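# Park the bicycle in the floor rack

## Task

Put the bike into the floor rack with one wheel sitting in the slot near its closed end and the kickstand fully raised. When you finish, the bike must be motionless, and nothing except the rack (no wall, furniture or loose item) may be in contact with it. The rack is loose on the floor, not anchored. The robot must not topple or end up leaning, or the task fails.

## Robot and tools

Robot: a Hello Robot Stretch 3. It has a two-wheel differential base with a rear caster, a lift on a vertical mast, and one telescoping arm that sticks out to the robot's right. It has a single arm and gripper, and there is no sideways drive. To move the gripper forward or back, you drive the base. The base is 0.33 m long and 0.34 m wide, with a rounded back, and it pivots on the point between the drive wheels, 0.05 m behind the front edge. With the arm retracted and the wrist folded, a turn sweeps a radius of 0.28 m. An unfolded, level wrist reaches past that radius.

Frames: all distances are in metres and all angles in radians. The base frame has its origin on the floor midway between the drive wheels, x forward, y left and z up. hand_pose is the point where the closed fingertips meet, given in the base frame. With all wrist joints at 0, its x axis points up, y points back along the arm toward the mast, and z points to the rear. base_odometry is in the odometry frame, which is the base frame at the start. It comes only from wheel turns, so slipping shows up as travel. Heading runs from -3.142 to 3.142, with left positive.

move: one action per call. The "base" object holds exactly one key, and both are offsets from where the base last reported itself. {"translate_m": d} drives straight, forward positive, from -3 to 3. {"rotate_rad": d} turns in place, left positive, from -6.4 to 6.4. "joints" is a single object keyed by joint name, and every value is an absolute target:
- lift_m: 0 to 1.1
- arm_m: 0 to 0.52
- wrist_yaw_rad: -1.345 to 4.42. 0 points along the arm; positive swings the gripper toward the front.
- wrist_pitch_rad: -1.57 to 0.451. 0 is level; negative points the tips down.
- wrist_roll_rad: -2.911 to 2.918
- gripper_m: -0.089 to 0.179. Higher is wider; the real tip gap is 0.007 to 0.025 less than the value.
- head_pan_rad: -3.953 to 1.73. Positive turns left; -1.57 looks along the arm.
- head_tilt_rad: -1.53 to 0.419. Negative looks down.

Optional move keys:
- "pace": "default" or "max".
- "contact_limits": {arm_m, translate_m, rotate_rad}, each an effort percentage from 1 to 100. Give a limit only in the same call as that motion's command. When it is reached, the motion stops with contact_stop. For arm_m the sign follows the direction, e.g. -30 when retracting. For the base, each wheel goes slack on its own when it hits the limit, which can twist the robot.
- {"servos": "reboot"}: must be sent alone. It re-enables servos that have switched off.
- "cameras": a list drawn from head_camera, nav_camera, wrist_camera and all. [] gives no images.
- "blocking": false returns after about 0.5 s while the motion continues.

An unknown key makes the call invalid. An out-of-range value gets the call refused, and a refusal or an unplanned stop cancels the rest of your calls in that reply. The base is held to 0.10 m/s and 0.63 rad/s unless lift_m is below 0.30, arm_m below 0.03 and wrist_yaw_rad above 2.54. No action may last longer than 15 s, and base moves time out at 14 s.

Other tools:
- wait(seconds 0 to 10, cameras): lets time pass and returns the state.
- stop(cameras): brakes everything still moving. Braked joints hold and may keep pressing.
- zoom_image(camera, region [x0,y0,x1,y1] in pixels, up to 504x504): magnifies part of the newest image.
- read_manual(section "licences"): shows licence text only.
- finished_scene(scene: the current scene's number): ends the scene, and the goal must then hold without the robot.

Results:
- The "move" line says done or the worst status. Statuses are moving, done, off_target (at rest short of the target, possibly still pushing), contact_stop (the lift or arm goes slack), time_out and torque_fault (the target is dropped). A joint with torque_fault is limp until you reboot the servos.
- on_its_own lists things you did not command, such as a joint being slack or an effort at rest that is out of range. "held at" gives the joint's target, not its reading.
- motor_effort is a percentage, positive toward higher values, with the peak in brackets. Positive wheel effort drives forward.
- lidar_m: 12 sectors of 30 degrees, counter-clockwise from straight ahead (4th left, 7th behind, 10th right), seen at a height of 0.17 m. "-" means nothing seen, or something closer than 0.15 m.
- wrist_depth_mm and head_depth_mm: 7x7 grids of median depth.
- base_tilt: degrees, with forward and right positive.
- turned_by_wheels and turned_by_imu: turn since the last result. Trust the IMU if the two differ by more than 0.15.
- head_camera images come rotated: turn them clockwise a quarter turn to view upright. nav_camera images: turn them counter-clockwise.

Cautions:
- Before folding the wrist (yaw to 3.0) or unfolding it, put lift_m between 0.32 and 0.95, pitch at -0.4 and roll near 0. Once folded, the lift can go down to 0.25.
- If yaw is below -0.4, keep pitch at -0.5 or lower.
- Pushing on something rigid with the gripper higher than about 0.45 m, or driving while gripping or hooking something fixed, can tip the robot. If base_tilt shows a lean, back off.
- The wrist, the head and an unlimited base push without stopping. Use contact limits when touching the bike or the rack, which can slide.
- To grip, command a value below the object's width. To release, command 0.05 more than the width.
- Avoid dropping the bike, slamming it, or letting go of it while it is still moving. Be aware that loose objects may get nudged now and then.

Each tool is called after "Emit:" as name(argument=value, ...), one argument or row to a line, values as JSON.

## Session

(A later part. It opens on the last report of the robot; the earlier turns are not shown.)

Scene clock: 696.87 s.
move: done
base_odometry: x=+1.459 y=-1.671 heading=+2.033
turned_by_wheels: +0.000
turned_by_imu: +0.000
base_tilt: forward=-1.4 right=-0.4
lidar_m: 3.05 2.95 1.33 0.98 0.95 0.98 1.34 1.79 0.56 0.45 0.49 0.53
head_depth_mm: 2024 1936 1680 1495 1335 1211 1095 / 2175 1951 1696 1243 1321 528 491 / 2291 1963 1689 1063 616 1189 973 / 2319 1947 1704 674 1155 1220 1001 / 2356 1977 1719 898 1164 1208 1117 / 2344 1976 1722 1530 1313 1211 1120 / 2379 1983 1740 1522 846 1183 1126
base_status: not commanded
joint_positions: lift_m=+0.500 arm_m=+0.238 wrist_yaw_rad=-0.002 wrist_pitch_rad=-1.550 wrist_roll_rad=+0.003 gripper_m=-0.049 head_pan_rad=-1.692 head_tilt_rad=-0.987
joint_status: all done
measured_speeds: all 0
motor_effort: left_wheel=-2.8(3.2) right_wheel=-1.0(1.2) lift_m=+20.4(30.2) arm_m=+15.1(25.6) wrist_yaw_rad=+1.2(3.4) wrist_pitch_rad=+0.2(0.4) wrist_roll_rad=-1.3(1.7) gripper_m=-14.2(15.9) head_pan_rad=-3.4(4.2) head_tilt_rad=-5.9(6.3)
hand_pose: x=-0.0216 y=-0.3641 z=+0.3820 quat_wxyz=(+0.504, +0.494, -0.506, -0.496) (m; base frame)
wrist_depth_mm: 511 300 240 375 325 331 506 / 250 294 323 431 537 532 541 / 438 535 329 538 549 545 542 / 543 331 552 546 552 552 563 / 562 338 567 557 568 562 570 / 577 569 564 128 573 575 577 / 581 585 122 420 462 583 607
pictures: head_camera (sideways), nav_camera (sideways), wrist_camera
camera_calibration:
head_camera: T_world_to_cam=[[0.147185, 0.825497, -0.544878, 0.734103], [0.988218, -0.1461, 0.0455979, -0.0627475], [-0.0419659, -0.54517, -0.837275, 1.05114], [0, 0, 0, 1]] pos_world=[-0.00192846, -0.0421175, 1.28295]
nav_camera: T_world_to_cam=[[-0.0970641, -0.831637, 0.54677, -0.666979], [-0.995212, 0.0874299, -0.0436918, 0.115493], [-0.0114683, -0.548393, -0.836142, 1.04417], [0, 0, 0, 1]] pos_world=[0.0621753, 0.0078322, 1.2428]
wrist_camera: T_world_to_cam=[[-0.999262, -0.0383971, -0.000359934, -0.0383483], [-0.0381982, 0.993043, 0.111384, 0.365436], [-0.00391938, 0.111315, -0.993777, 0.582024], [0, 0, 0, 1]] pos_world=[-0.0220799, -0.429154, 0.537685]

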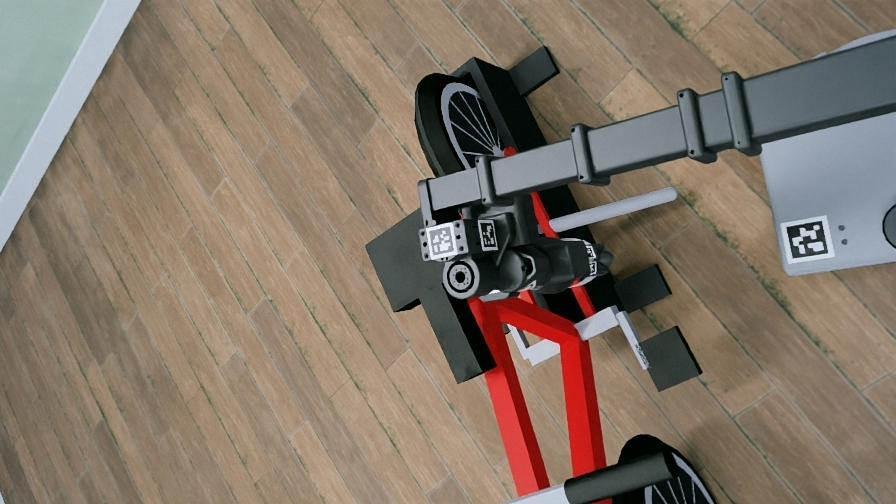

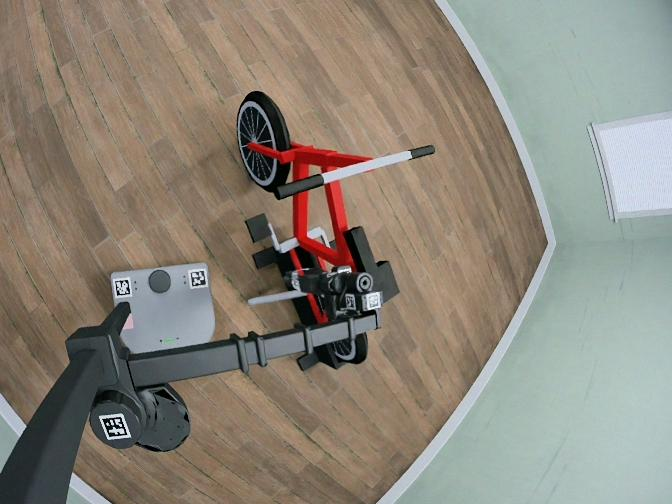

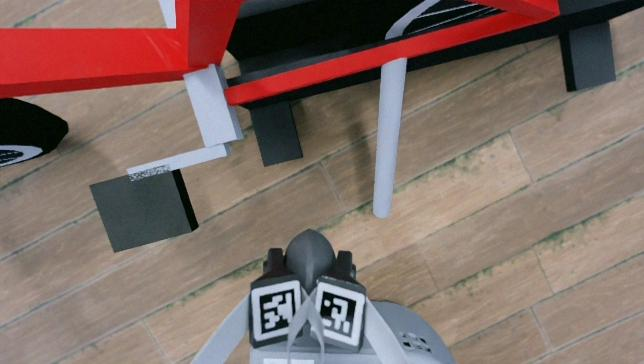

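Emit:
move(
  joints={"lift_m": 0.205, "arm_m": 0.228},
  cameras=["wrist_camera"],
)

Emit:
move(
  base={"translate_m": -0.12},
  contact_limits={"translate_m": 60},
)

Scene clock: 704.13 s.
move: done
base_odometry: x=+1.459 y=-1.671 heading=+2.033
turned_by_wheels: +0.000
turned_by_imu: +0.000
base_tilt: forward=-1.3 right=-0.5
lidar_m: 3.04 2.95 1.34 0.97 0.95 0.97 1.33 1.78 0.57 0.45 0.49 0.53
head_depth_mm: 2020 1925 1683 1499 1345 1209 1108 / 2176 1952 1690 1246 1340 1216 948 / 2289 1955 1697 1109 1209 1170 950 / 2338 1965 1707 888 942 1206 997 / 2336 1956 1705 914 1162 1208 1119 / 2326 1983 1718 1519 1321 1212 1123 / 2354 1991 1736 1532 848 1182 1122
base_status: not commanded
joint_positions: lift_m=+0.205 arm_m=+0.228 wrist_yaw_rad=-0.002 wrist_pitch_rad=-1.550 wrist_roll_rad=+0.003 gripper_m=-0.049 head_pan_rad=-1.692 head_tilt_rad=-0.987
joint_status: all done
measured_speeds: all 0
motor_effort: left_wheel=-2.4(3.3) right_wheel=-0.8(1.2) lift_m=+19.4(25.1) arm_m=-11.7(23.9) wrist_yaw_rad=+0.9(3.4) wrist_pitch_rad=+0.0(0.3) wrist_roll_rad=-1.1(1.7) gripper_m=-14.9(16.3) head_pan_rad=-2.9(4.1) head_tilt_rad=-5.8(6.3)
hand_pose: x=-0.0216 y=-0.3541 z=+0.0870 quat_wxyz=(+0.504, +0.494, -0.506, -0.496) (m; base frame)
wrist_depth_mm: 230 161 199 234 235 235 85 / 236 235 218 238 237 239 91 / 239 241 220 243 244 242 97 / 245 245 250 249 249 137 248 / 250 250 252 252 254 136 255 / 255 256 254 128 260 160 258 / 261 260 122 127 263 266 268
pictures: wrist_camera
camera_calibration:
wrist_camera: T_world_to_cam=[[-0.999262, -0.0384056, -0.000345689, -0.0380785], [-0.0382065, 0.993082, 0.111031, 0.388496], [-0.0039209, 0.110962, -0.993817, 0.287625], [0, 0, 0, 1]] pos_world=[-0.0220795, -0.419186, 0.242698]

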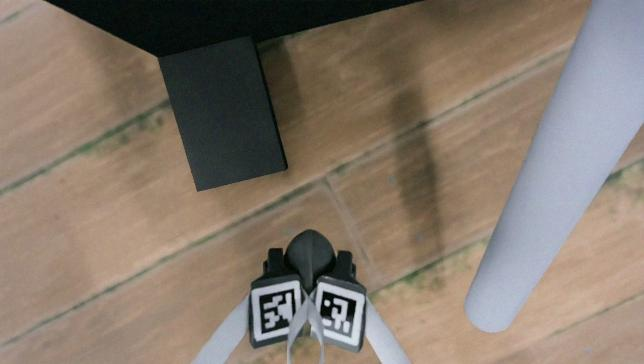

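Scene clock: 706.43 s.
move: done
base_odometry: x=+1.513 y=-1.778 heading=+2.034
turned_by_wheels: +0.001
turned_by_imu: +0.001
base_tilt: forward=-1.3 right=-0.4
lidar_m: 3.15 3.03 1.25 0.91 0.89 0.91 1.25 1.68 0.61 0.45 0.57 0.57
head_depth_mm: 1909 1945 1686 1487 1343 1212 1106 / 2098 1944 1692 1500 1344 1210 948 / 2233 1976 1699 1204 1291 868 952 / 2324 1981 1709 1509 942 1206 999 / 2343 1990 1716 890 1216 1232 1113 / 2349 1986 1707 904 1173 1216 1123 / 2355 1999 1720 1525 1299 1219 1125
base_status: done
joint_positions: lift_m=+0.205 arm_m=+0.228 wrist_yaw_rad=-0.002 wrist_pitch_rad=-1.543 wrist_roll_rad=-0.001 gripper_m=-0.050 head_pan_rad=-1.692 head_tilt_rad=-0.987
joint_status: not commanded
measured_speeds: all 0
motor_effort: left_wheel=+4.1(8.6) right_wheel=-17.6(19.7) lift_m=+31.9(31.9) arm_m=-10.3(13.0) wrist_yaw_rad=+1.7(3.0) wrist_pitch_rad=-1.3(1.6) wrist_roll_rad=+0.2(1.7) gripper_m=-15.2(15.8) head_pan_rad=-3.3(4.1) head_tilt_rad=-5.7(6.4)
contact_limits: translate_m 60 (maximum 100)
hand_pose: x=-0.0216 y=-0.3559 z=+0.0869 quat_wxyz=(+0.507, +0.493, -0.507, -0.494) (m; base frame)
wrist_depth_mm: 211 235 - 234 234 235 235 / 217 236 236 95 240 239 241 / 221 239 240 103 245 247 246 / 245 246 248 118 248 249 251 / 250 249 251 143 253 254 255 / 253 257 254 129 257 259 259 / 263 261 119 125 262 262 265
pictures: head_camera (sideways), nav_camera (sideways), wrist_camera
camera_calibration:
head_camera: T_world_to_cam=[[0.147273, 0.825505, -0.544841, 0.734054], [0.988203, -0.146205, 0.0455968, -0.0627459], [-0.0420181, -0.545129, -0.837299, 1.05117], [0, 0, 0, 1]] pos_world=[-0.00193273, -0.0421158, 1.28295]
nav_camera: T_world_to_cam=[[-0.0971534, -0.831651, 0.546734, -0.666931], [-0.995203, 0.0875351, -0.0436933, 0.115495], [-0.0115208, -0.548356, -0.836166, 1.0442], [0, 0, 0, 1]] pos_world=[0.0621764, 0.00782895, 1.2428]
wrist_camera: T_world_to_cam=[[-0.999118, -0.0419973, 0.0000349437, -0.039452], [-0.0417651, 0.99368, 0.104195, 0.391001], [-0.00441062, 0.104101, -0.994557, 0.285273], [0, 0, 0, 1]] pos_world=[-0.0218288, -0.419884, 0.242981]

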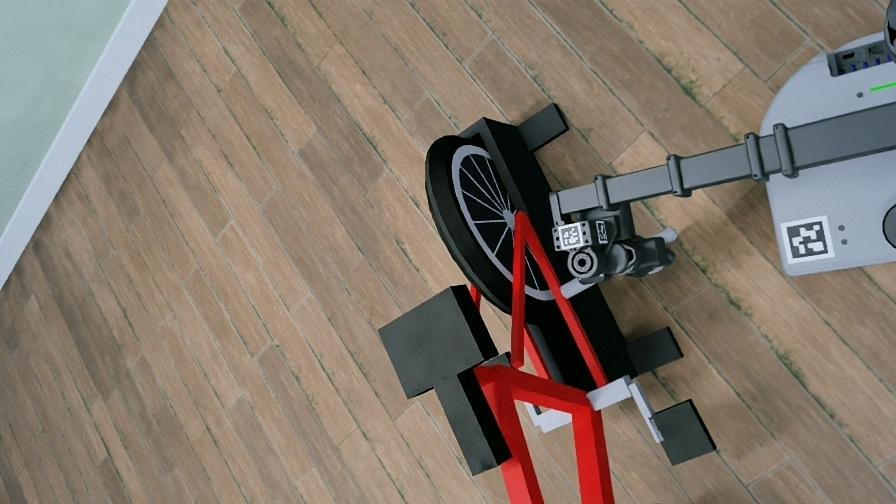

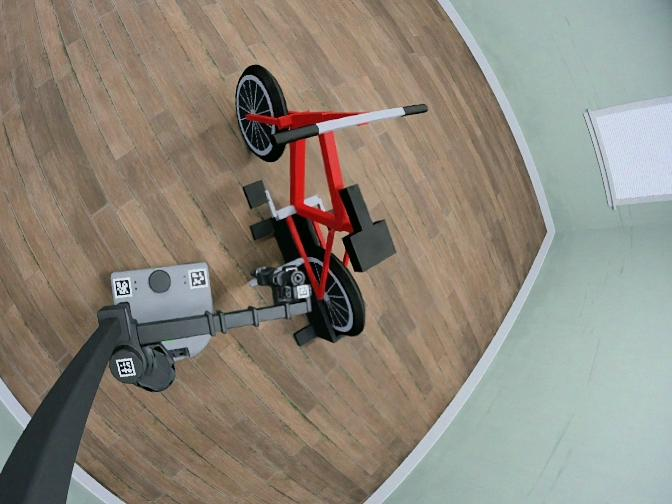

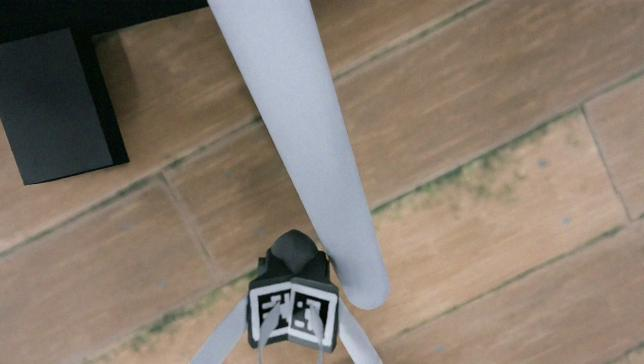

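Emit:
move(
  base={"translate_m": -0.06},
  contact_limits={"translate_m": 60},
)

Scene clock: 711.90 s.
move: done
base_odometry: x=+1.540 y=-1.832 heading=+2.034
turned_by_wheels: +0.000
turned_by_imu: +0.000
base_tilt: forward=-1.3 right=-0.5
lidar_m: 3.21 3.09 1.21 0.88 0.86 0.88 1.21 1.63 0.63 0.45 2.90 0.61
head_depth_mm: 1852 1929 1696 1496 1339 1218 1107 / 2048 1965 1695 1499 1341 1215 947 / 2175 1944 1692 1477 1305 1174 955 / 2312 1978 1712 1198 942 1206 1001 / 2337 1976 1736 1512 1176 1222 1113 / 2341 1987 1727 875 1206 1230 1125 / 2358 1983 1732 1525 1148 1199 1129
base_status: done
joint_positions: lift_m=+0.205 arm_m=+0.228 wrist_yaw_rad=-0.002 wrist_pitch_rad=-1.556 wrist_roll_rad=-0.001 gripper_m=-0.050 head_pan_rad=-1.692 head_tilt_rad=-0.987
joint_status: not commanded
measured_speeds: all 0
motor_effort: left_wheel=-0.3(2.9) right_wheel=-9.8(21.1) lift_m=+28.5(34.0) arm_m=-6.4(8.2) wrist_yaw_rad=+2.3(3.1) wrist_pitch_rad=+1.2(1.6) wrist_roll_rad=+0.1(0.5) gripper_m=-14.7(15.4) head_pan_rad=-3.5(3.9) head_tilt_rad=-5.8(6.3)
contact_limits: translate_m 60 (maximum 100)
hand_pose: x=-0.0216 y=-0.3526 z=+0.0872 quat_wxyz=(+0.503, +0.496, -0.504, -0.497) (m; base frame)
wrist_depth_mm: 230 86 231 232 234 235 237 / 233 99 101 238 238 241 239 / 240 241 110 241 242 245 244 / 244 246 247 137 246 249 252 / 250 250 254 150 256 255 256 / 253 257 254 129 260 262 260 / 261 262 120 125 267 266 266
pictures: head_camera (sideways), nav_camera (sideways), wrist_camera
camera_calibration:
head_camera: T_world_to_cam=[[0.14729, 0.825521, -0.544812, 0.734016], [0.9882, -0.146224, 0.0455959, -0.0627447], [-0.042024, -0.5451, -0.837317, 1.05119], [0, 0, 0, 1]] pos_world=[-0.00193338, -0.042115, 1.28295]
nav_camera: T_world_to_cam=[[-0.09717, -0.831668, 0.546705, -0.666893], [-0.995201, 0.0875538, -0.0436944, 0.115497], [-0.0115268, -0.548327, -0.836185, 1.04422], [0, 0, 0, 1]] pos_world=[0.0621768, 0.00783001, 1.2428]
wrist_camera: T_world_to_cam=[[-0.99911, -0.0421721, -0.000524073, -0.0393206], [-0.0419443, 0.99226, 0.116875, 0.386103], [-0.00440885, 0.116793, -0.993146, 0.289581], [0, 0, 0, 1]] pos_world=[-0.0218141, -0.418594, 0.242449]

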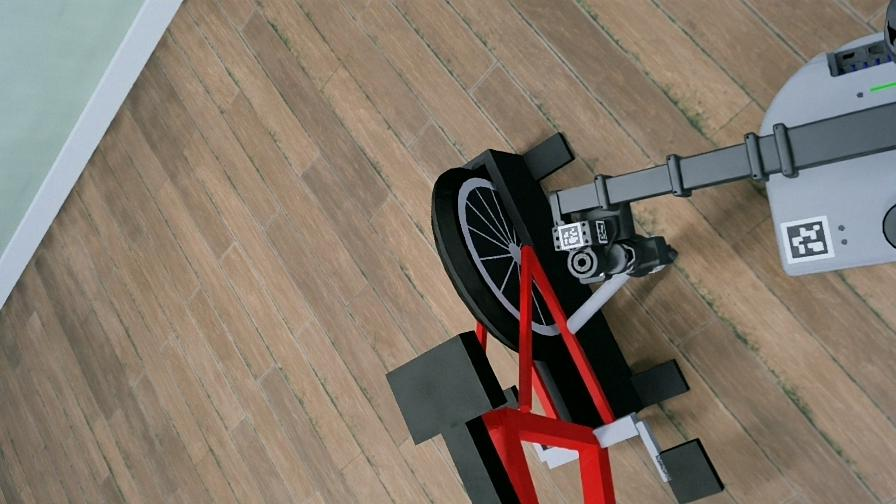

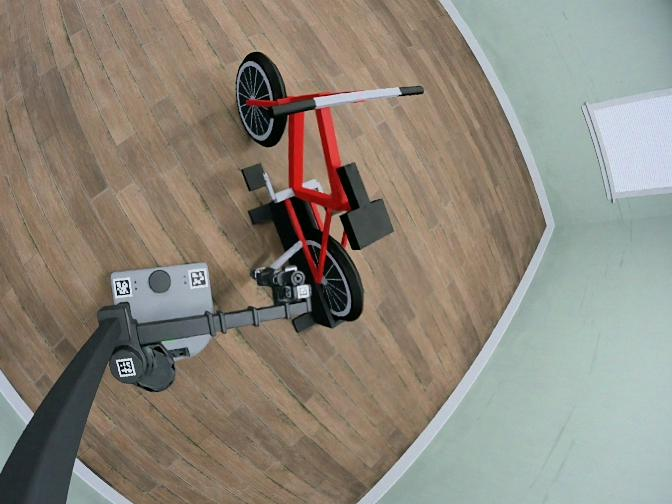

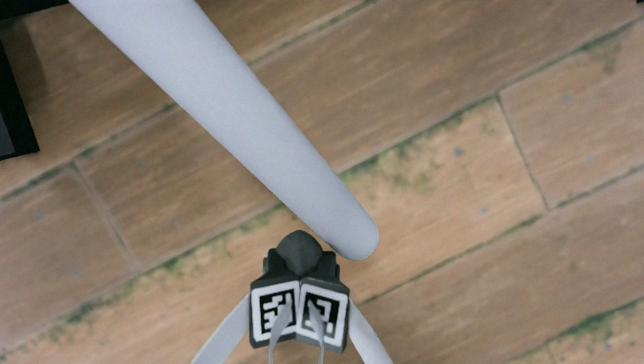

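Emit:
move(
  joints={"arm_m": 0.25, "lift_m": 0.21},
  cameras=[],
)

Emit:
move(
  base={"translate_m": -0.07},
  contact_limits={"translate_m": 60},
)

Scene clock: 716.63 s.
move: done
base_odometry: x=+1.540 y=-1.832 heading=+2.034
turned_by_wheels: +0.000
turned_by_imu: +0.000
base_tilt: forward=-1.3 right=-0.4
lidar_m: 3.22 3.09 1.21 0.88 0.86 0.88 1.21 1.63 0.63 0.45 2.89 0.61
head_depth_mm: 1842 1935 1701 1488 1338 1211 1101 / 2033 1953 1685 1510 1333 1212 950 / 2207 1947 1699 1470 1295 1177 951 / 2340 1953 1703 1198 947 1203 999 / 2316 1983 1706 1508 1171 1223 1115 / 2348 1997 1728 877 1205 1231 1127 / 2366 1984 1718 1526 1175 1193 1123
base_status: not commanded
joint_positions: lift_m=+0.210 arm_m=+0.250 wrist_yaw_rad=-0.003 wrist_pitch_rad=-1.556 wrist_roll_rad=+0.005 gripper_m=-0.049 head_pan_rad=-1.692 head_tilt_rad=-0.988
joint_status: all done
measured_speeds: all 0
motor_effort: left_wheel=-0.3(1.0) right_wheel=-1.3(10.0) lift_m=+18.3(34.6) arm_m=+17.7(24.2) wrist_yaw_rad=+1.8(3.9) wrist_pitch_rad=+1.1(1.7) wrist_roll_rad=-1.6(2.8) gripper_m=-14.6(15.4) head_pan_rad=-3.4(4.2) head_tilt_rad=-5.3(6.2)
contact_limits: translate_m 60 (maximum 100)
hand_pose: x=-0.0216 y=-0.3746 z=+0.0922 quat_wxyz=(+0.502, +0.494, -0.505, -0.499) (m; base frame)
wrist_depth_mm: - 85 234 238 238 240 238 / 241 85 239 241 241 244 243 / 245 246 101 246 249 251 251 / 250 250 248 121 253 255 255 / 255 252 254 136 258 259 262 / 261 258 261 128 265 268 267 / 266 268 120 125 270 270 273
pictures: none
No camera images: "cameras" was empty.

Scene clock: 718.43 s.
move: done
base_odometry: x=+1.571 y=-1.895 heading=+2.034
turned_by_wheels: +0.000
turned_by_imu: +0.000
base_tilt: forward=-1.3 right=-0.4
lidar_m: 3.28 3.14 1.16 0.85 0.82 0.84 1.15 1.57 1.62 0.46 0.55 0.66
head_depth_mm: 1776 1904 1675 1491 1343 1210 1105 / 1962 1940 1687 1502 1340 1211 949 / 2133 1966 1699 1497 1302 1174 951 / 2278 1959 1708 1218 947 1225 1003 / 2324 1972 1709 1510 1199 1228 1117 / 2358 1984 1722 1450 1205 1228 1130 / 2367 1995 1714 882 1105 1214 1125
base_status: done
joint_positions: lift_m=+0.210 arm_m=+0.250 wrist_yaw_rad=-0.002 wrist_pitch_rad=-1.556 wrist_roll_rad=+0.004 gripper_m=-0.049 head_pan_rad=-1.692 head_tilt_rad=-0.988
joint_status: not commanded
measured_speeds: all 0
motor_effort: left_wheel=-2.8(6.4) right_wheel=-0.1(10.9) lift_m=+19.4(20.8) arm_m=+2.5(18.6) wrist_yaw_rad=+1.6(3.6) wrist_pitch_rad=+1.0(1.3) wrist_roll_rad=-1.4(2.3) gripper_m=-14.3(15.5) head_pan_rad=-2.9(3.8) head_tilt_rad=-5.8(6.2)
contact_limits: translate_m 60 (maximum 100)
hand_pose: x=-0.0216 y=-0.3747 z=+0.0921 quat_wxyz=(+0.502, +0.495, -0.505, -0.498) (m; base frame)
wrist_depth_mm: 233 235 236 239 238 241 241 / 236 240 241 242 243 244 244 / 102 113 245 248 247 249 252 / 247 118 130 252 253 255 256 / 253 255 146 256 259 261 263 / 260 260 259 128 265 265 267 / 265 266 122 127 269 271 273
pictures: head_camera (sideways), nav_camera (sideways), wrist_camera
camera_calibration:
head_camera: T_world_to_cam=[[0.14732, 0.825634, -0.544633, 0.733782], [0.988196, -0.146252, 0.0455904, -0.0627375], [-0.0420128, -0.54492, -0.837435, 1.05135], [0, 0, 0, 1]] pos_world=[-0.00193371, -0.0421108, 1.28294]
nav_camera: T_world_to_cam=[[-0.0972004, -0.831783, 0.546525, -0.666658], [-0.995198, 0.0875825, -0.0437016, 0.115506], [-0.0115157, -0.548148, -0.836302, 1.04438], [0, 0, 0, 1]] pos_world=[0.0621785, 0.00784151, 1.24281]
wrist_camera: T_world_to_cam=[[-0.999281, -0.0378976, -0.000584651, -0.0386515], [-0.0377066, 0.992442, 0.116777, 0.407578], [-0.00384532, 0.116715, -0.993158, 0.297084], [0, 0, 0, 1]] pos_world=[-0.022113, -0.440637, 0.247433]

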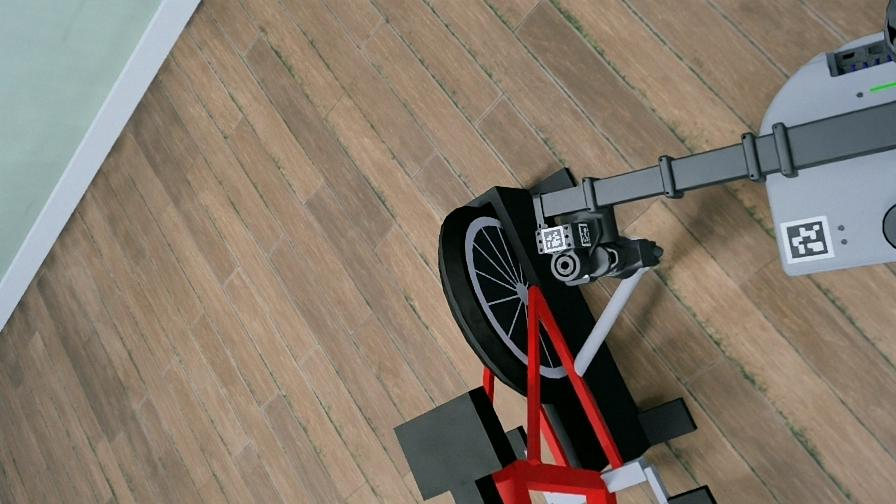

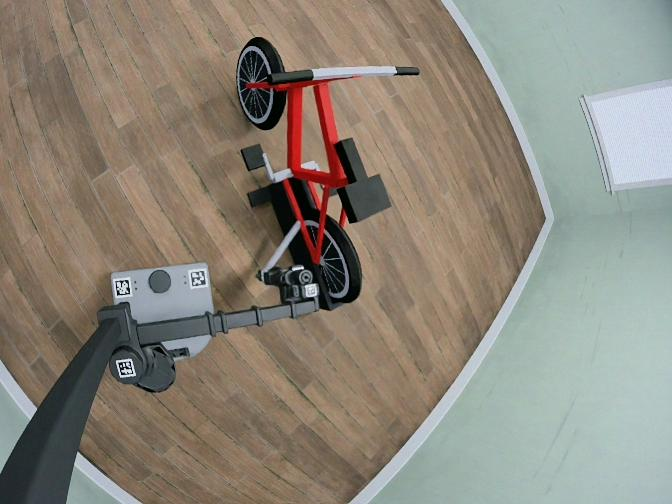

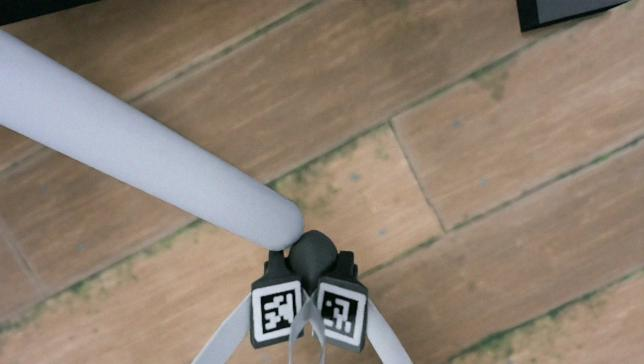

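Emit:
move(
  base={"translate_m": 0.1},
  cameras=[],
)

Emit:
move(
  joints={"arm_m": 0.285, "lift_m": 0.23},
)

Scene clock: 732.90 s.
move: done
base_odometry: x=+1.526 y=-1.805 heading=+2.033
turned_by_wheels: +0.000
turned_by_imu: +0.000
base_tilt: forward=-1.4 right=-0.5
lidar_m: 3.17 3.06 1.24 0.90 0.87 0.90 1.23 1.65 1.71 0.45 0.54 0.65
head_depth_mm: 1864 1927 1696 1499 1342 1211 1105 / 2059 1941 1699 1492 1347 1213 950 / 2202 1940 1704 1471 1297 1179 947 / 2328 1974 1700 1198 946 1216 1001 / 2335 1976 1701 1504 1164 1228 1120 / 2357 1992 1726 1494 1178 1230 1118 / 2347 1982 1736 879 1108 1220 1123
base_status: done
joint_positions: lift_m=+0.210 arm_m=+0.250 wrist_yaw_rad=+0.001 wrist_pitch_rad=-1.556 wrist_roll_rad=+0.004 gripper_m=-0.050 head_pan_rad=-1.692 head_tilt_rad=-0.988
joint_status: not commanded
measured_speeds: all 0
motor_effort: left_wheel=-4.9(7.6) right_wheel=+11.8(24.2) lift_m=+24.3(24.9) arm_m=+17.6(19.5) wrist_yaw_rad=-0.7(2.5) wrist_pitch_rad=+1.3(1.6) wrist_roll_rad=-1.4(1.6) gripper_m=-10.7(15.1) head_pan_rad=-3.1(4.0) head_tilt_rad=-6.0(6.2)
hand_pose: x=-0.0216 y=-0.3746 z=+0.0921 quat_wxyz=(+0.503, +0.496, -0.504, -0.497) (m; base frame)
wrist_depth_mm: 216 234 234 239 237 241 241 / 237 238 240 240 243 245 245 / - 102 246 248 247 251 252 / 249 103 116 251 254 256 256 / 254 256 120 146 261 259 260 / 261 261 260 127 264 265 267 / 266 265 120 128 269 271 275
pictures: none
No camera images: "cameras" was empty.

Scene clock: 734.20 s.
move: done
base_odometry: x=+1.526 y=-1.805 heading=+2.034
turned_by_wheels: +0.000
turned_by_imu: +0.001
base_tilt: forward=-1.3 right=-0.5
lidar_m: 3.19 3.05 1.23 0.90 0.87 0.89 1.23 1.66 1.72 0.54 0.54 0.64
head_depth_mm: 1860 1933 1685 1492 1342 1215 1103 / 2080 1941 1692 1488 1346 1214 946 / 2201 1945 1683 1476 1302 815 957 / 2321 1972 1712 1201 965 1225 994 / 2304 1971 1724 1514 1210 1223 1120 / 2324 1995 1723 1494 1183 1233 1123 / 2355 1978 1732 879 1106 1216 1125
base_status: not commanded
joint_positions: lift_m=+0.230 arm_m=+0.285 wrist_yaw_rad=+0.001 wrist_pitch_rad=-1.551 wrist_roll_rad=+0.004 gripper_m=-0.050 head_pan_rad=-1.692 head_tilt_rad=-0.988
joint_status: all done
measured_speeds: all 0
motor_effort: left_wheel=-2.0(5.2) right_wheel=+1.1(12.0) lift_m=+31.6(40.2) arm_m=+15.1(24.6) wrist_yaw_rad=-1.6(2.3) wrist_pitch_rad=+0.1(1.4) wrist_roll_rad=-1.2(1.7) gripper_m=-11.1(11.8) head_pan_rad=-2.8(4.0) head_tilt_rad=-5.4(6.1)
hand_pose: x=-0.0216 y=-0.4110 z=+0.1121 quat_wxyz=(+0.504, +0.494, -0.505, -0.496) (m; base frame)
wrist_depth_mm: 141 160 197 235 257 258 259 / 204 238 263 264 265 263 265 / 252 264 266 265 268 272 273 / 250 270 273 272 273 276 272 / 274 277 276 275 281 282 283 / 281 282 281 128 288 286 290 / 287 288 123 291 292 291 294
pictures: head_camera (sideways), nav_camera (sideways), wrist_camera
camera_calibration:
head_camera: T_world_to_cam=[[0.147417, 0.825874, -0.544243, 0.733274], [0.988182, -0.146353, 0.0455785, -0.0627219], [-0.0420093, -0.54453, -0.837689, 1.05168], [0, 0, 0, 1]] pos_world=[-0.00193601, -0.0421014, 1.28292]
nav_camera: T_world_to_cam=[[-0.0972978, -0.832027, 0.546135, -0.66615], [-0.995189, 0.0876824, -0.0437172, 0.115526], [-0.0115125, -0.547761, -0.836556, 1.04471], [0, 0, 0, 1]] pos_world=[0.0621825, 0.00786431, 1.24281]
wrist_camera: T_world_to_cam=[[-0.999187, -0.0403021, -0.000387528, -0.0410695], [-0.0400926, 0.992918, 0.111833, 0.441926], [-0.00412231, 0.111757, -0.993727, 0.319115], [0, 0, 0, 1]] pos_world=[-0.0220027, -0.476114, 0.267675]

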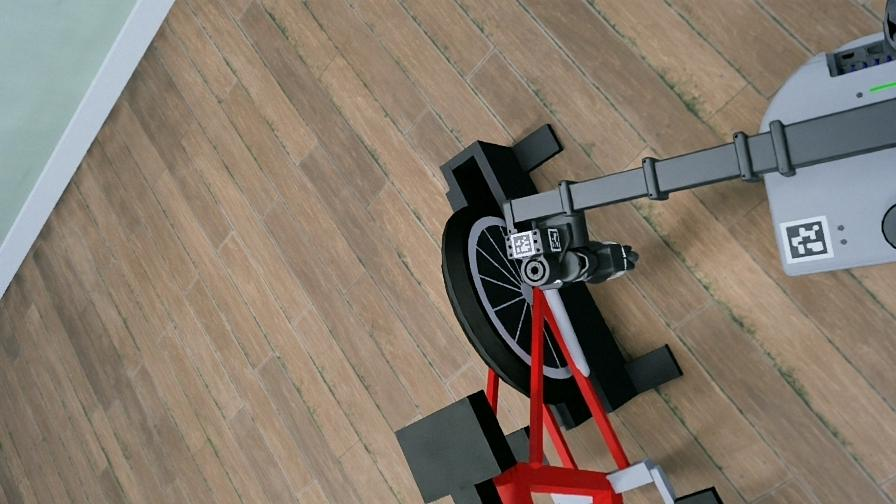

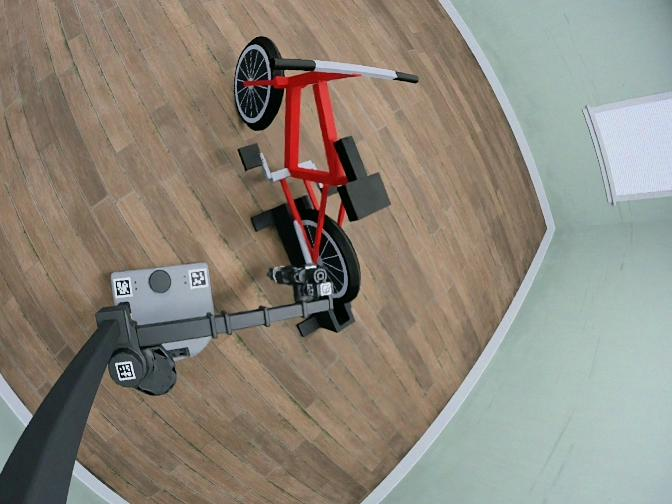

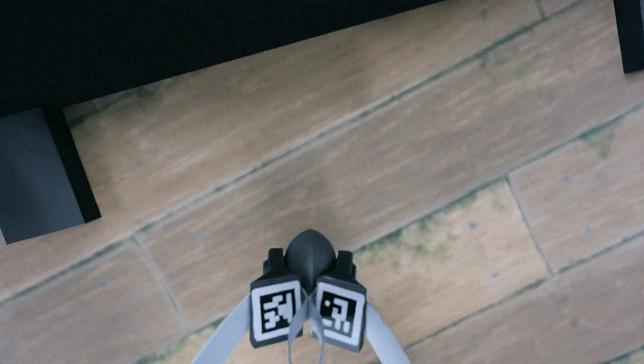

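Emit:
move(
  joints={"lift_m": 0.85, "head_pan_rad": -1.45, "head_tilt_rad": -0.95},
  cameras=[],
)

Emit:
move(
  joints={"arm_m": 0.13},
)

Emit:
zoom_image(
  camera="head_camera",
  region=[400, 0, 800, 504],
)

Scene clock: 746.93 s.
move: done
base_odometry: x=+1.526 y=-1.805 heading=+2.034
turned_by_wheels: +0.000
turned_by_imu: +0.000
base_tilt: forward=-1.3 right=-0.4
lidar_m: 3.17 3.05 1.23 0.90 0.87 0.90 1.23 1.65 1.72 0.54 0.54 0.64
head_depth_mm: 399 393 1709 1531 1337 1227 1114 / 396 412 1684 1539 1310 1221 975 / 2461 427 469 1116 1260 1233 983 / 2491 2049 1773 1544 1157 1231 1107 / 2513 2074 1778 916 1198 1233 1127 / 2503 2095 1775 938 1189 1248 1125 / 2508 2110 1798 1557 1360 1209 1136
base_status: not commanded
joint_positions: lift_m=+0.850 arm_m=+0.285 wrist_yaw_rad=+0.001 wrist_pitch_rad=-1.551 wrist_roll_rad=+0.004 gripper_m=-0.050 head_pan_rad=-1.458 head_tilt_rad=-0.952
joint_status: all done
measured_speeds: all 0
motor_effort: left_wheel=-2.2(2.7) right_wheel=+1.1(1.6) lift_m=+33.4(39.6) arm_m=+2.4(11.6) wrist_yaw_rad=+0.1(2.2) wrist_pitch_rad=+0.1(0.5) wrist_roll_rad=-1.6(1.7) gripper_m=-11.4(12.1) head_pan_rad=+3.8(6.6) head_tilt_rad=+0.4(2.7)
hand_pose: x=-0.0216 y=-0.4110 z=+0.7320 quat_wxyz=(+0.504, +0.494, -0.505, -0.496) (m; base frame)
wrist_depth_mm: 317 323 882 860 872 869 877 / 325 319 552 600 861 916 886 / 565 640 887 905 922 890 910 / 932 937 909 882 949 927 938 / 906 924 929 949 906 945 963 / 950 944 962 128 976 964 998 / 968 971 120 779 - - 979
pictures: none
No camera images: "cameras" was empty.

Scene clock: 749.33 s.
move: done
base_odometry: x=+1.526 y=-1.805 heading=+2.034
turned_by_wheels: +0.000
turned_by_imu: +0.000
base_tilt: forward=-1.4 right=-0.5
lidar_m: 3.17 3.07 1.23 0.90 0.87 0.90 1.23 1.66 1.72 0.54 0.54 0.64
head_depth_mm: 2277 2024 303 329 1340 1224 1110 / 2404 2056 308 331 1310 1221 975 / 2472 2060 330 346 445 1226 979 / 2468 2071 1774 1550 1154 1232 1109 / 2503 2068 1784 918 1206 1234 1122 / 2514 2088 1785 937 1191 1234 1120 / 2544 2107 1782 1560 1362 1205 1134
base_status: not commanded
joint_positions: lift_m=+0.850 arm_m=+0.130 wrist_yaw_rad=+0.001 wrist_pitch_rad=-1.550 wrist_roll_rad=+0.003 gripper_m=-0.050 head_pan_rad=-1.458 head_tilt_rad=-0.951
joint_status: all done
measured_speeds: all 0
motor_effort: left_wheel=-2.1(2.6) right_wheel=+1.3(1.5) lift_m=+33.6(34.3) arm_m=-15.6(24.9) wrist_yaw_rad=-0.8(1.8) wrist_pitch_rad=+0.0(0.3) wrist_roll_rad=-1.3(1.6) gripper_m=-10.6(12.0) head_pan_rad=+3.6(4.7) head_tilt_rad=+0.6(1.6)
hand_pose: x=-0.0216 y=-0.2561 z=+0.7320 quat_wxyz=(+0.504, +0.494, -0.505, -0.496) (m; base frame)
wrist_depth_mm: 606 654 658 703 876 874 868 / 873 864 904 873 878 885 869 / 889 880 881 906 937 942 922 / 904 912 906 913 948 924 924 / 925 925 933 767 932 939 940 / 956 940 940 128 945 956 986 / 970 995 120 802 953 - 1000
pictures: head_camera (sideways), nav_camera (sideways), wrist_camera
camera_calibration:
head_camera: T_world_to_cam=[[-0.0459267, 0.817203, -0.574518, 0.773894], [0.994982, 0.0885995, 0.0464869, -0.0639483], [0.0888912, -0.5695, -0.817171, 1.02421], [0, 0, 0, 1]] pos_world=[0.00812676, -0.0434773, 1.28454]
nav_camera: T_world_to_cam=[[0.0960979, -0.81149, 0.57641, -0.706771], [-0.988197, -0.147187, -0.0424656, 0.113856], [0.119301, -0.565526, -0.816056, 1.01726], [0, 0, 0, 1]] pos_world=[0.0590715, 0.0185063, 1.24237]
wrist_camera: T_world_to_cam=[[-0.999172, -0.040678, -0.000357043, -0.0347064], [-0.0404652, 0.992968, 0.111254, 0.219261], [-0.00417105, 0.111176, -0.993792, 0.917797], [0, 0, 0, 1]] pos_world=[-0.021977, -0.321168, 0.887693]

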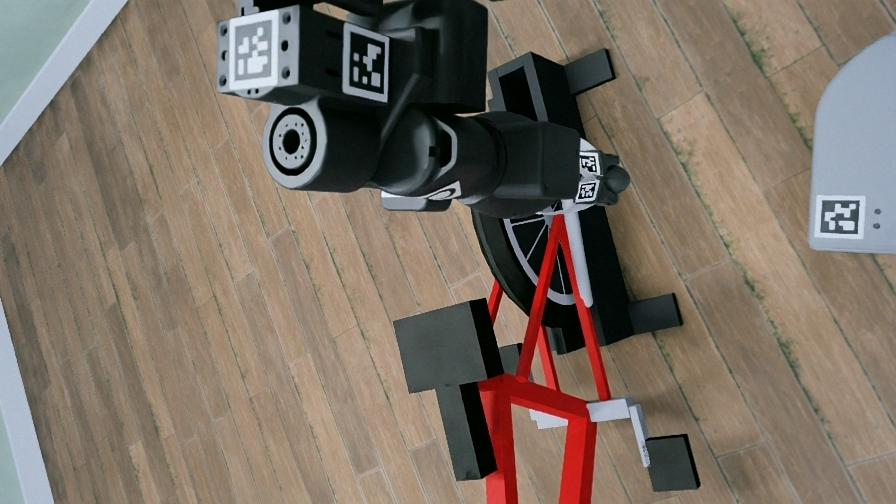

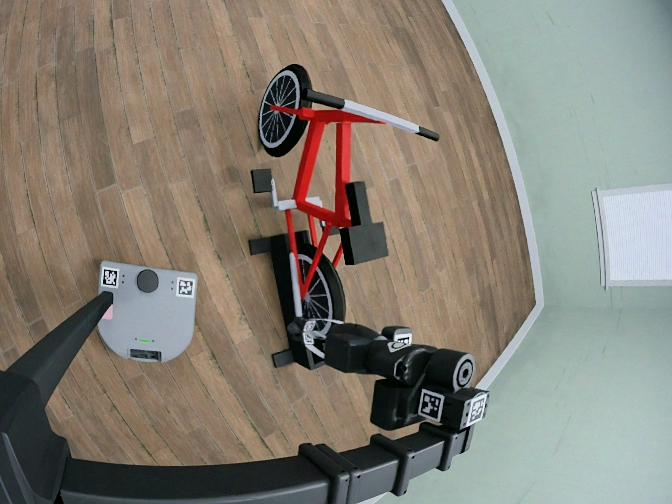

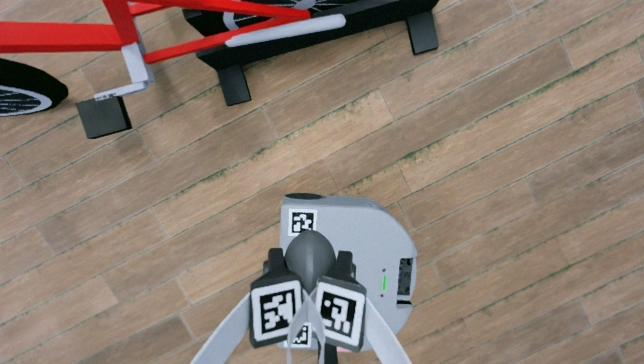

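Scaled by 1.000.

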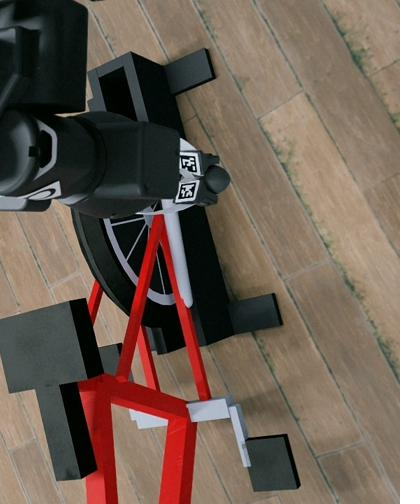

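Emit:
move(
  base={"rotate_rad": 0.2},
  joints={"lift_m": 0.93},
  cameras=[],
)

Emit:
move(
  base={"translate_m": 0.31},
  joints={"arm_m": 0.4},
)

Scene clock: 761.77 s.
move: done
base_odometry: x=+1.526 y=-1.805 heading=+2.233
turned_by_wheels: +0.200
turned_by_imu: +0.196
base_tilt: forward=-1.3 right=-0.4
lidar_m: 3.07 1.91 1.04 0.87 0.87 0.97 1.57 1.65 0.58 0.54 0.65 0.67
head_depth_mm: - - - 1520 1274 1225 1112 / 2535 - - 318 1191 1218 977 / 2461 2050 387 320 1073 1224 978 / 2498 2065 1777 914 1216 1228 1104 / 2501 2075 1767 969 1318 1233 1127 / 2527 2100 1797 1498 1317 1219 1127 / 2501 2104 1737 1512 1226 1243 1123
base_status: done
joint_positions: lift_m=+0.930 arm_m=+0.130 wrist_yaw_rad=+0.001 wrist_pitch_rad=-1.550 wrist_roll_rad=+0.003 gripper_m=-0.050 head_pan_rad=-1.458 head_tilt_rad=-0.951
joint_status: all done
measured_speeds: all 0
motor_effort: left_wheel=-3.3(9.0) right_wheel=+4.4(8.3) lift_m=+33.7(38.1) arm_m=-14.2(15.3) wrist_yaw_rad=-0.7(2.0) wrist_pitch_rad=+0.1(0.3) wrist_roll_rad=-1.4(1.7) gripper_m=-11.3(11.8) head_pan_rad=+3.3(4.7) head_tilt_rad=+0.6(1.6)
hand_pose: x=-0.0216 y=-0.2561 z=+0.8120 quat_wxyz=(+0.504, +0.494, -0.505, -0.496) (m; base frame)
wrist_depth_mm: 596 697 785 727 - 971 947 / 935 946 998 964 996 954 952 / 970 978 978 985 989 1000 - / 1000 - 994 983 - 992 - / - - - 857 - - - / - - - 127 - - - / - - 120 - - - -
pictures: none
No camera images: "cameras" was empty.

Scene clock: 765.97 s.
move: done
base_odometry: x=+1.336 y=-1.561 heading=+2.233
turned_by_wheels: +0.000
turned_by_imu: +0.001
base_tilt: forward=-1.3 right=-0.5
lidar_m: 2.80 2.14 1.16 0.97 0.96 1.08 1.75 1.95 0.59 0.49 0.49 3.10
head_depth_mm: 2325 2029 1758 888 1139 1217 1115 / 461 1998 1757 951 1235 1230 976 / 462 1943 1692 1543 1200 1231 980 / 2490 2065 1734 1469 1330 1238 1105 / 2506 2080 1781 1532 1105 1242 1121 / 2457 2090 1790 1555 1120 1247 1126 / 2435 2085 1798 1556 1198 1251 1131
base_status: done
joint_positions: lift_m=+0.930 arm_m=+0.400 wrist_yaw_rad=+0.000 wrist_pitch_rad=-1.550 wrist_roll_rad=+0.003 gripper_m=-0.050 head_pan_rad=-1.458 head_tilt_rad=-0.951
joint_status: all done
measured_speeds: all 0
motor_effort: left_wheel=-0.9(4.2) right_wheel=+3.7(7.6) lift_m=+29.3(34.1) arm_m=+14.3(23.8) wrist_yaw_rad=+0.2(1.9) wrist_pitch_rad=+0.0(0.4) wrist_roll_rad=-1.6(1.7) gripper_m=-11.4(12.0) head_pan_rad=+3.9(4.6) head_tilt_rad=+0.7(1.5)
hand_pose: x=-0.0216 y=-0.5262 z=+0.8120 quat_wxyz=(+0.504, +0.494, -0.505, -0.496) (m; base frame)
wrist_depth_mm: 912 947 934 932 955 939 961 / 975 966 955 965 - 971 964 / 964 949 976 - 531 425 - / - 986 441 793 428 429 988 / - 998 - - - - - / - - 282 127 - - - / - - 120 869 - - -
pictures: head_camera (sideways), nav_camera (sideways), wrist_camera
camera_calibration:
head_camera: T_world_to_cam=[[-0.045934, 0.817184, -0.574543, 0.773927], [0.994981, 0.0886124, 0.0464877, -0.0639492], [0.0889006, -0.569524, -0.817153, 1.02418], [0, 0, 0, 1]] pos_world=[0.00812732, -0.0434778, 1.28454]
nav_camera: T_world_to_cam=[[0.0961051, -0.811471, 0.576436, -0.706805], [-0.988195, -0.1472, -0.0424645, 0.113855], [0.11931, -0.56555, -0.816038, 1.01724], [0, 0, 0, 1]] pos_world=[0.0590715, 0.0185051, 1.24237]
wrist_camera: T_world_to_cam=[[-0.999186, -0.0403432, -0.000342572, -0.0454943], [-0.0401323, 0.993021, 0.110895, 0.478886], [-0.00413368, 0.110819, -0.993832, 1.02717], [0, 0, 0, 1]] pos_world=[-0.0219925, -0.591209, 0.967713]

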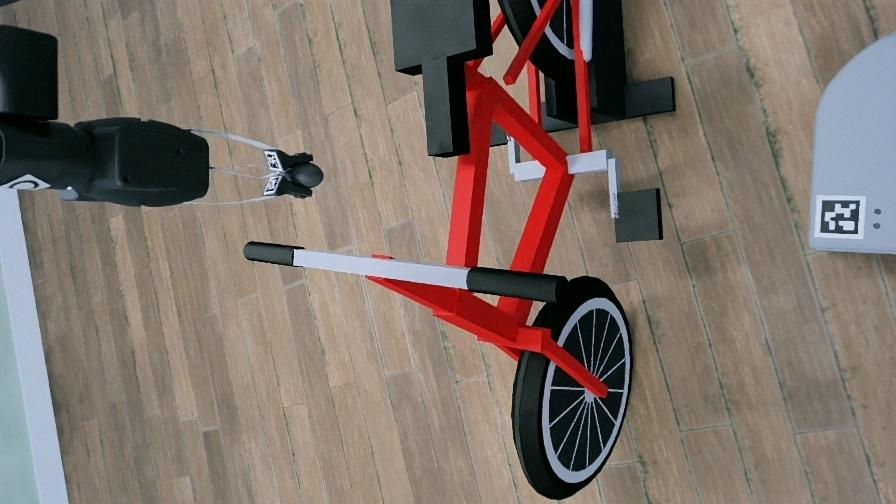

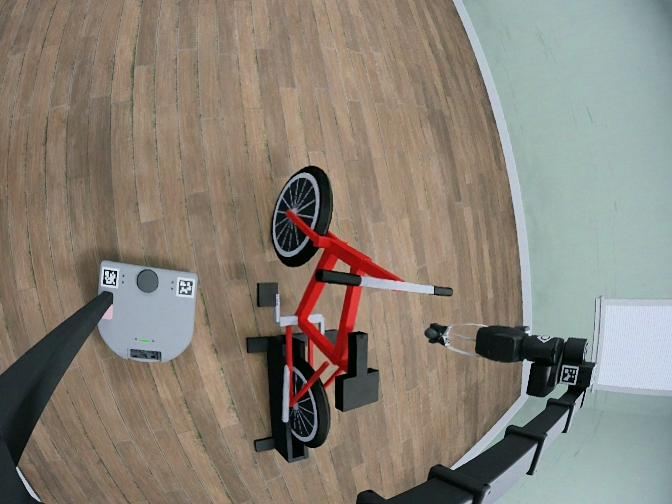

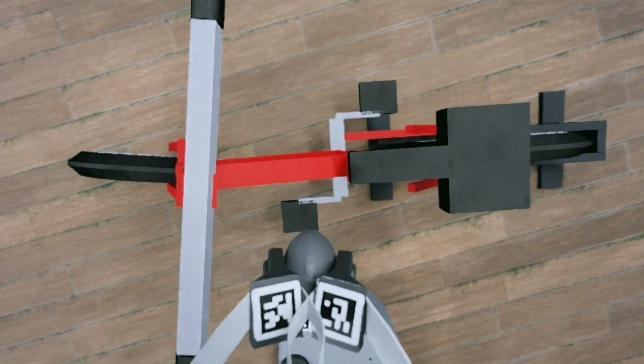

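Emit:
zoom_image(
  camera="wrist_camera",
  region=[420, 80, 644, 220],
)

Scaled by 2.250.

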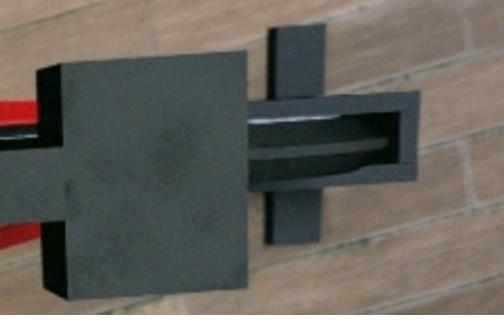

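Emit:
move(
  base={"translate_m": 0.02},
  joints={"lift_m": 0.7, "arm_m": 0.438},
)

Scene clock: 788.53 s.
move: done
base_odometry: x=+1.323 y=-1.545 heading=+2.233
turned_by_wheels: +0.000
turned_by_imu: +0.000
base_tilt: forward=-1.3 right=-0.5
lidar_m: 2.78 2.15 1.17 0.97 0.97 1.08 1.77 0.81 0.60 0.49 0.49 3.08
head_depth_mm: 2442 1997 511 435 386 350 329 / 2454 605 1640 936 1272 1221 975 / 2462 639 691 1489 1171 1215 978 / 2461 2061 1723 880 1300 1237 1104 / 2493 2073 1777 1542 1102 1233 1124 / 2473 2080 1775 1556 1116 1243 1128 / 2457 2104 1793 1573 1317 1244 1126
base_status: done
joint_positions: lift_m=+0.700 arm_m=+0.438 wrist_yaw_rad=+0.000 wrist_pitch_rad=-1.550 wrist_roll_rad=+0.003 gripper_m=-0.050 head_pan_rad=-1.458 head_tilt_rad=-0.951
joint_status: all done
measured_speeds: all 0
motor_effort: left_wheel=-0.5(4.7) right_wheel=+3.0(8.1) lift_m=+18.0(24.3) arm_m=+15.7(25.8) wrist_yaw_rad=-0.8(1.5) wrist_pitch_rad=+0.1(0.3) wrist_roll_rad=-1.2(1.6) gripper_m=-11.6(12.1) head_pan_rad=+4.2(4.5) head_tilt_rad=+0.8(1.1)
hand_pose: x=-0.0216 y=-0.5642 z=+0.5820 quat_wxyz=(+0.504, +0.494, -0.505, -0.496) (m; base frame)
wrist_depth_mm: 705 718 714 719 715 715 732 / 722 717 737 731 738 733 734 / 718 740 744 742 750 753 772 / 745 721 761 537 544 420 217 / 382 317 363 250 253 196 198 / 175 207 215 127 219 199 199 / 140 808 122 - 803 830 218
pictures: head_camera (sideways), nav_camera (sideways), wrist_camera
camera_calibration:
head_camera: T_world_to_cam=[[-0.0459359, 0.817184, -0.574543, 0.773928], [0.994981, 0.0886146, 0.0464877, -0.0639492], [0.0889019, -0.569524, -0.817153, 1.02418], [0, 0, 0, 1]] pos_world=[0.00812742, -0.0434778, 1.28454]
nav_camera: T_world_to_cam=[[0.096107, -0.811471, 0.576436, -0.706805], [-0.988194, -0.147202, -0.0424645, 0.113855], [0.119311, -0.565549, -0.816038, 1.01724], [0, 0, 0, 1]] pos_world=[0.0590715, 0.0185052, 1.24237]
wrist_camera: T_world_to_cam=[[-0.999186, -0.0403426, -0.000342257, -0.0471059], [-0.0401317, 0.993022, 0.110887, 0.54213], [-0.0041336, 0.11081, -0.993833, 0.802795], [0, 0, 0, 1]] pos_world=[-0.0219925, -0.629206, 0.737713]

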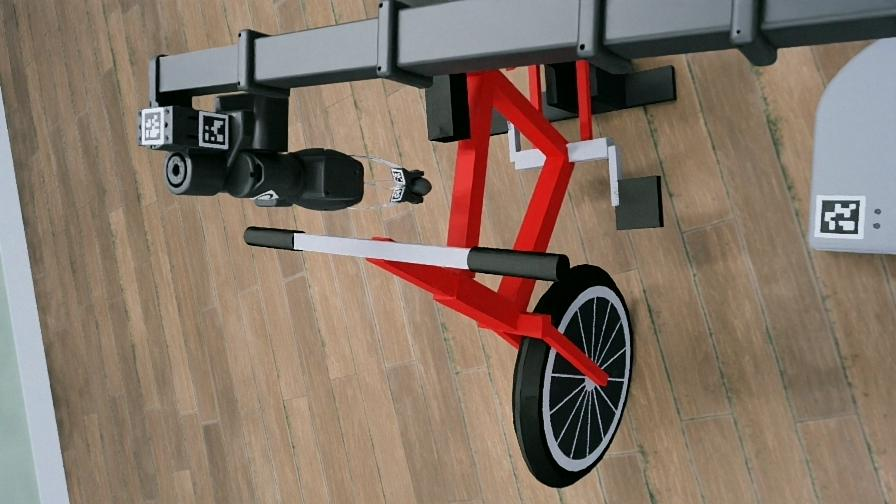

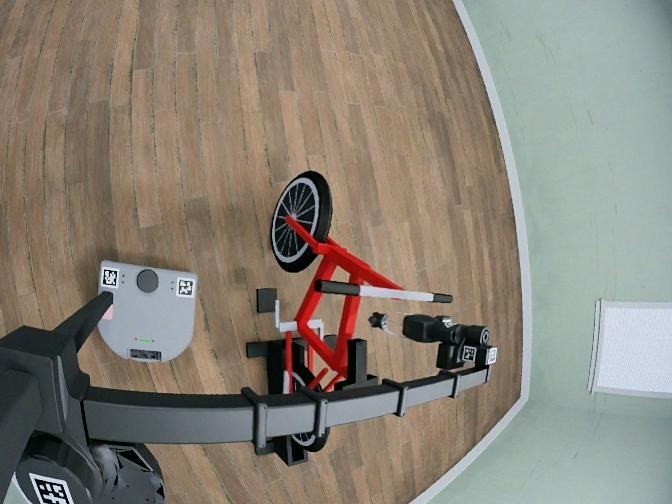

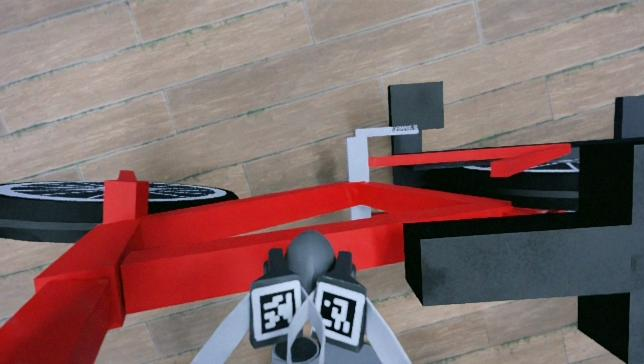

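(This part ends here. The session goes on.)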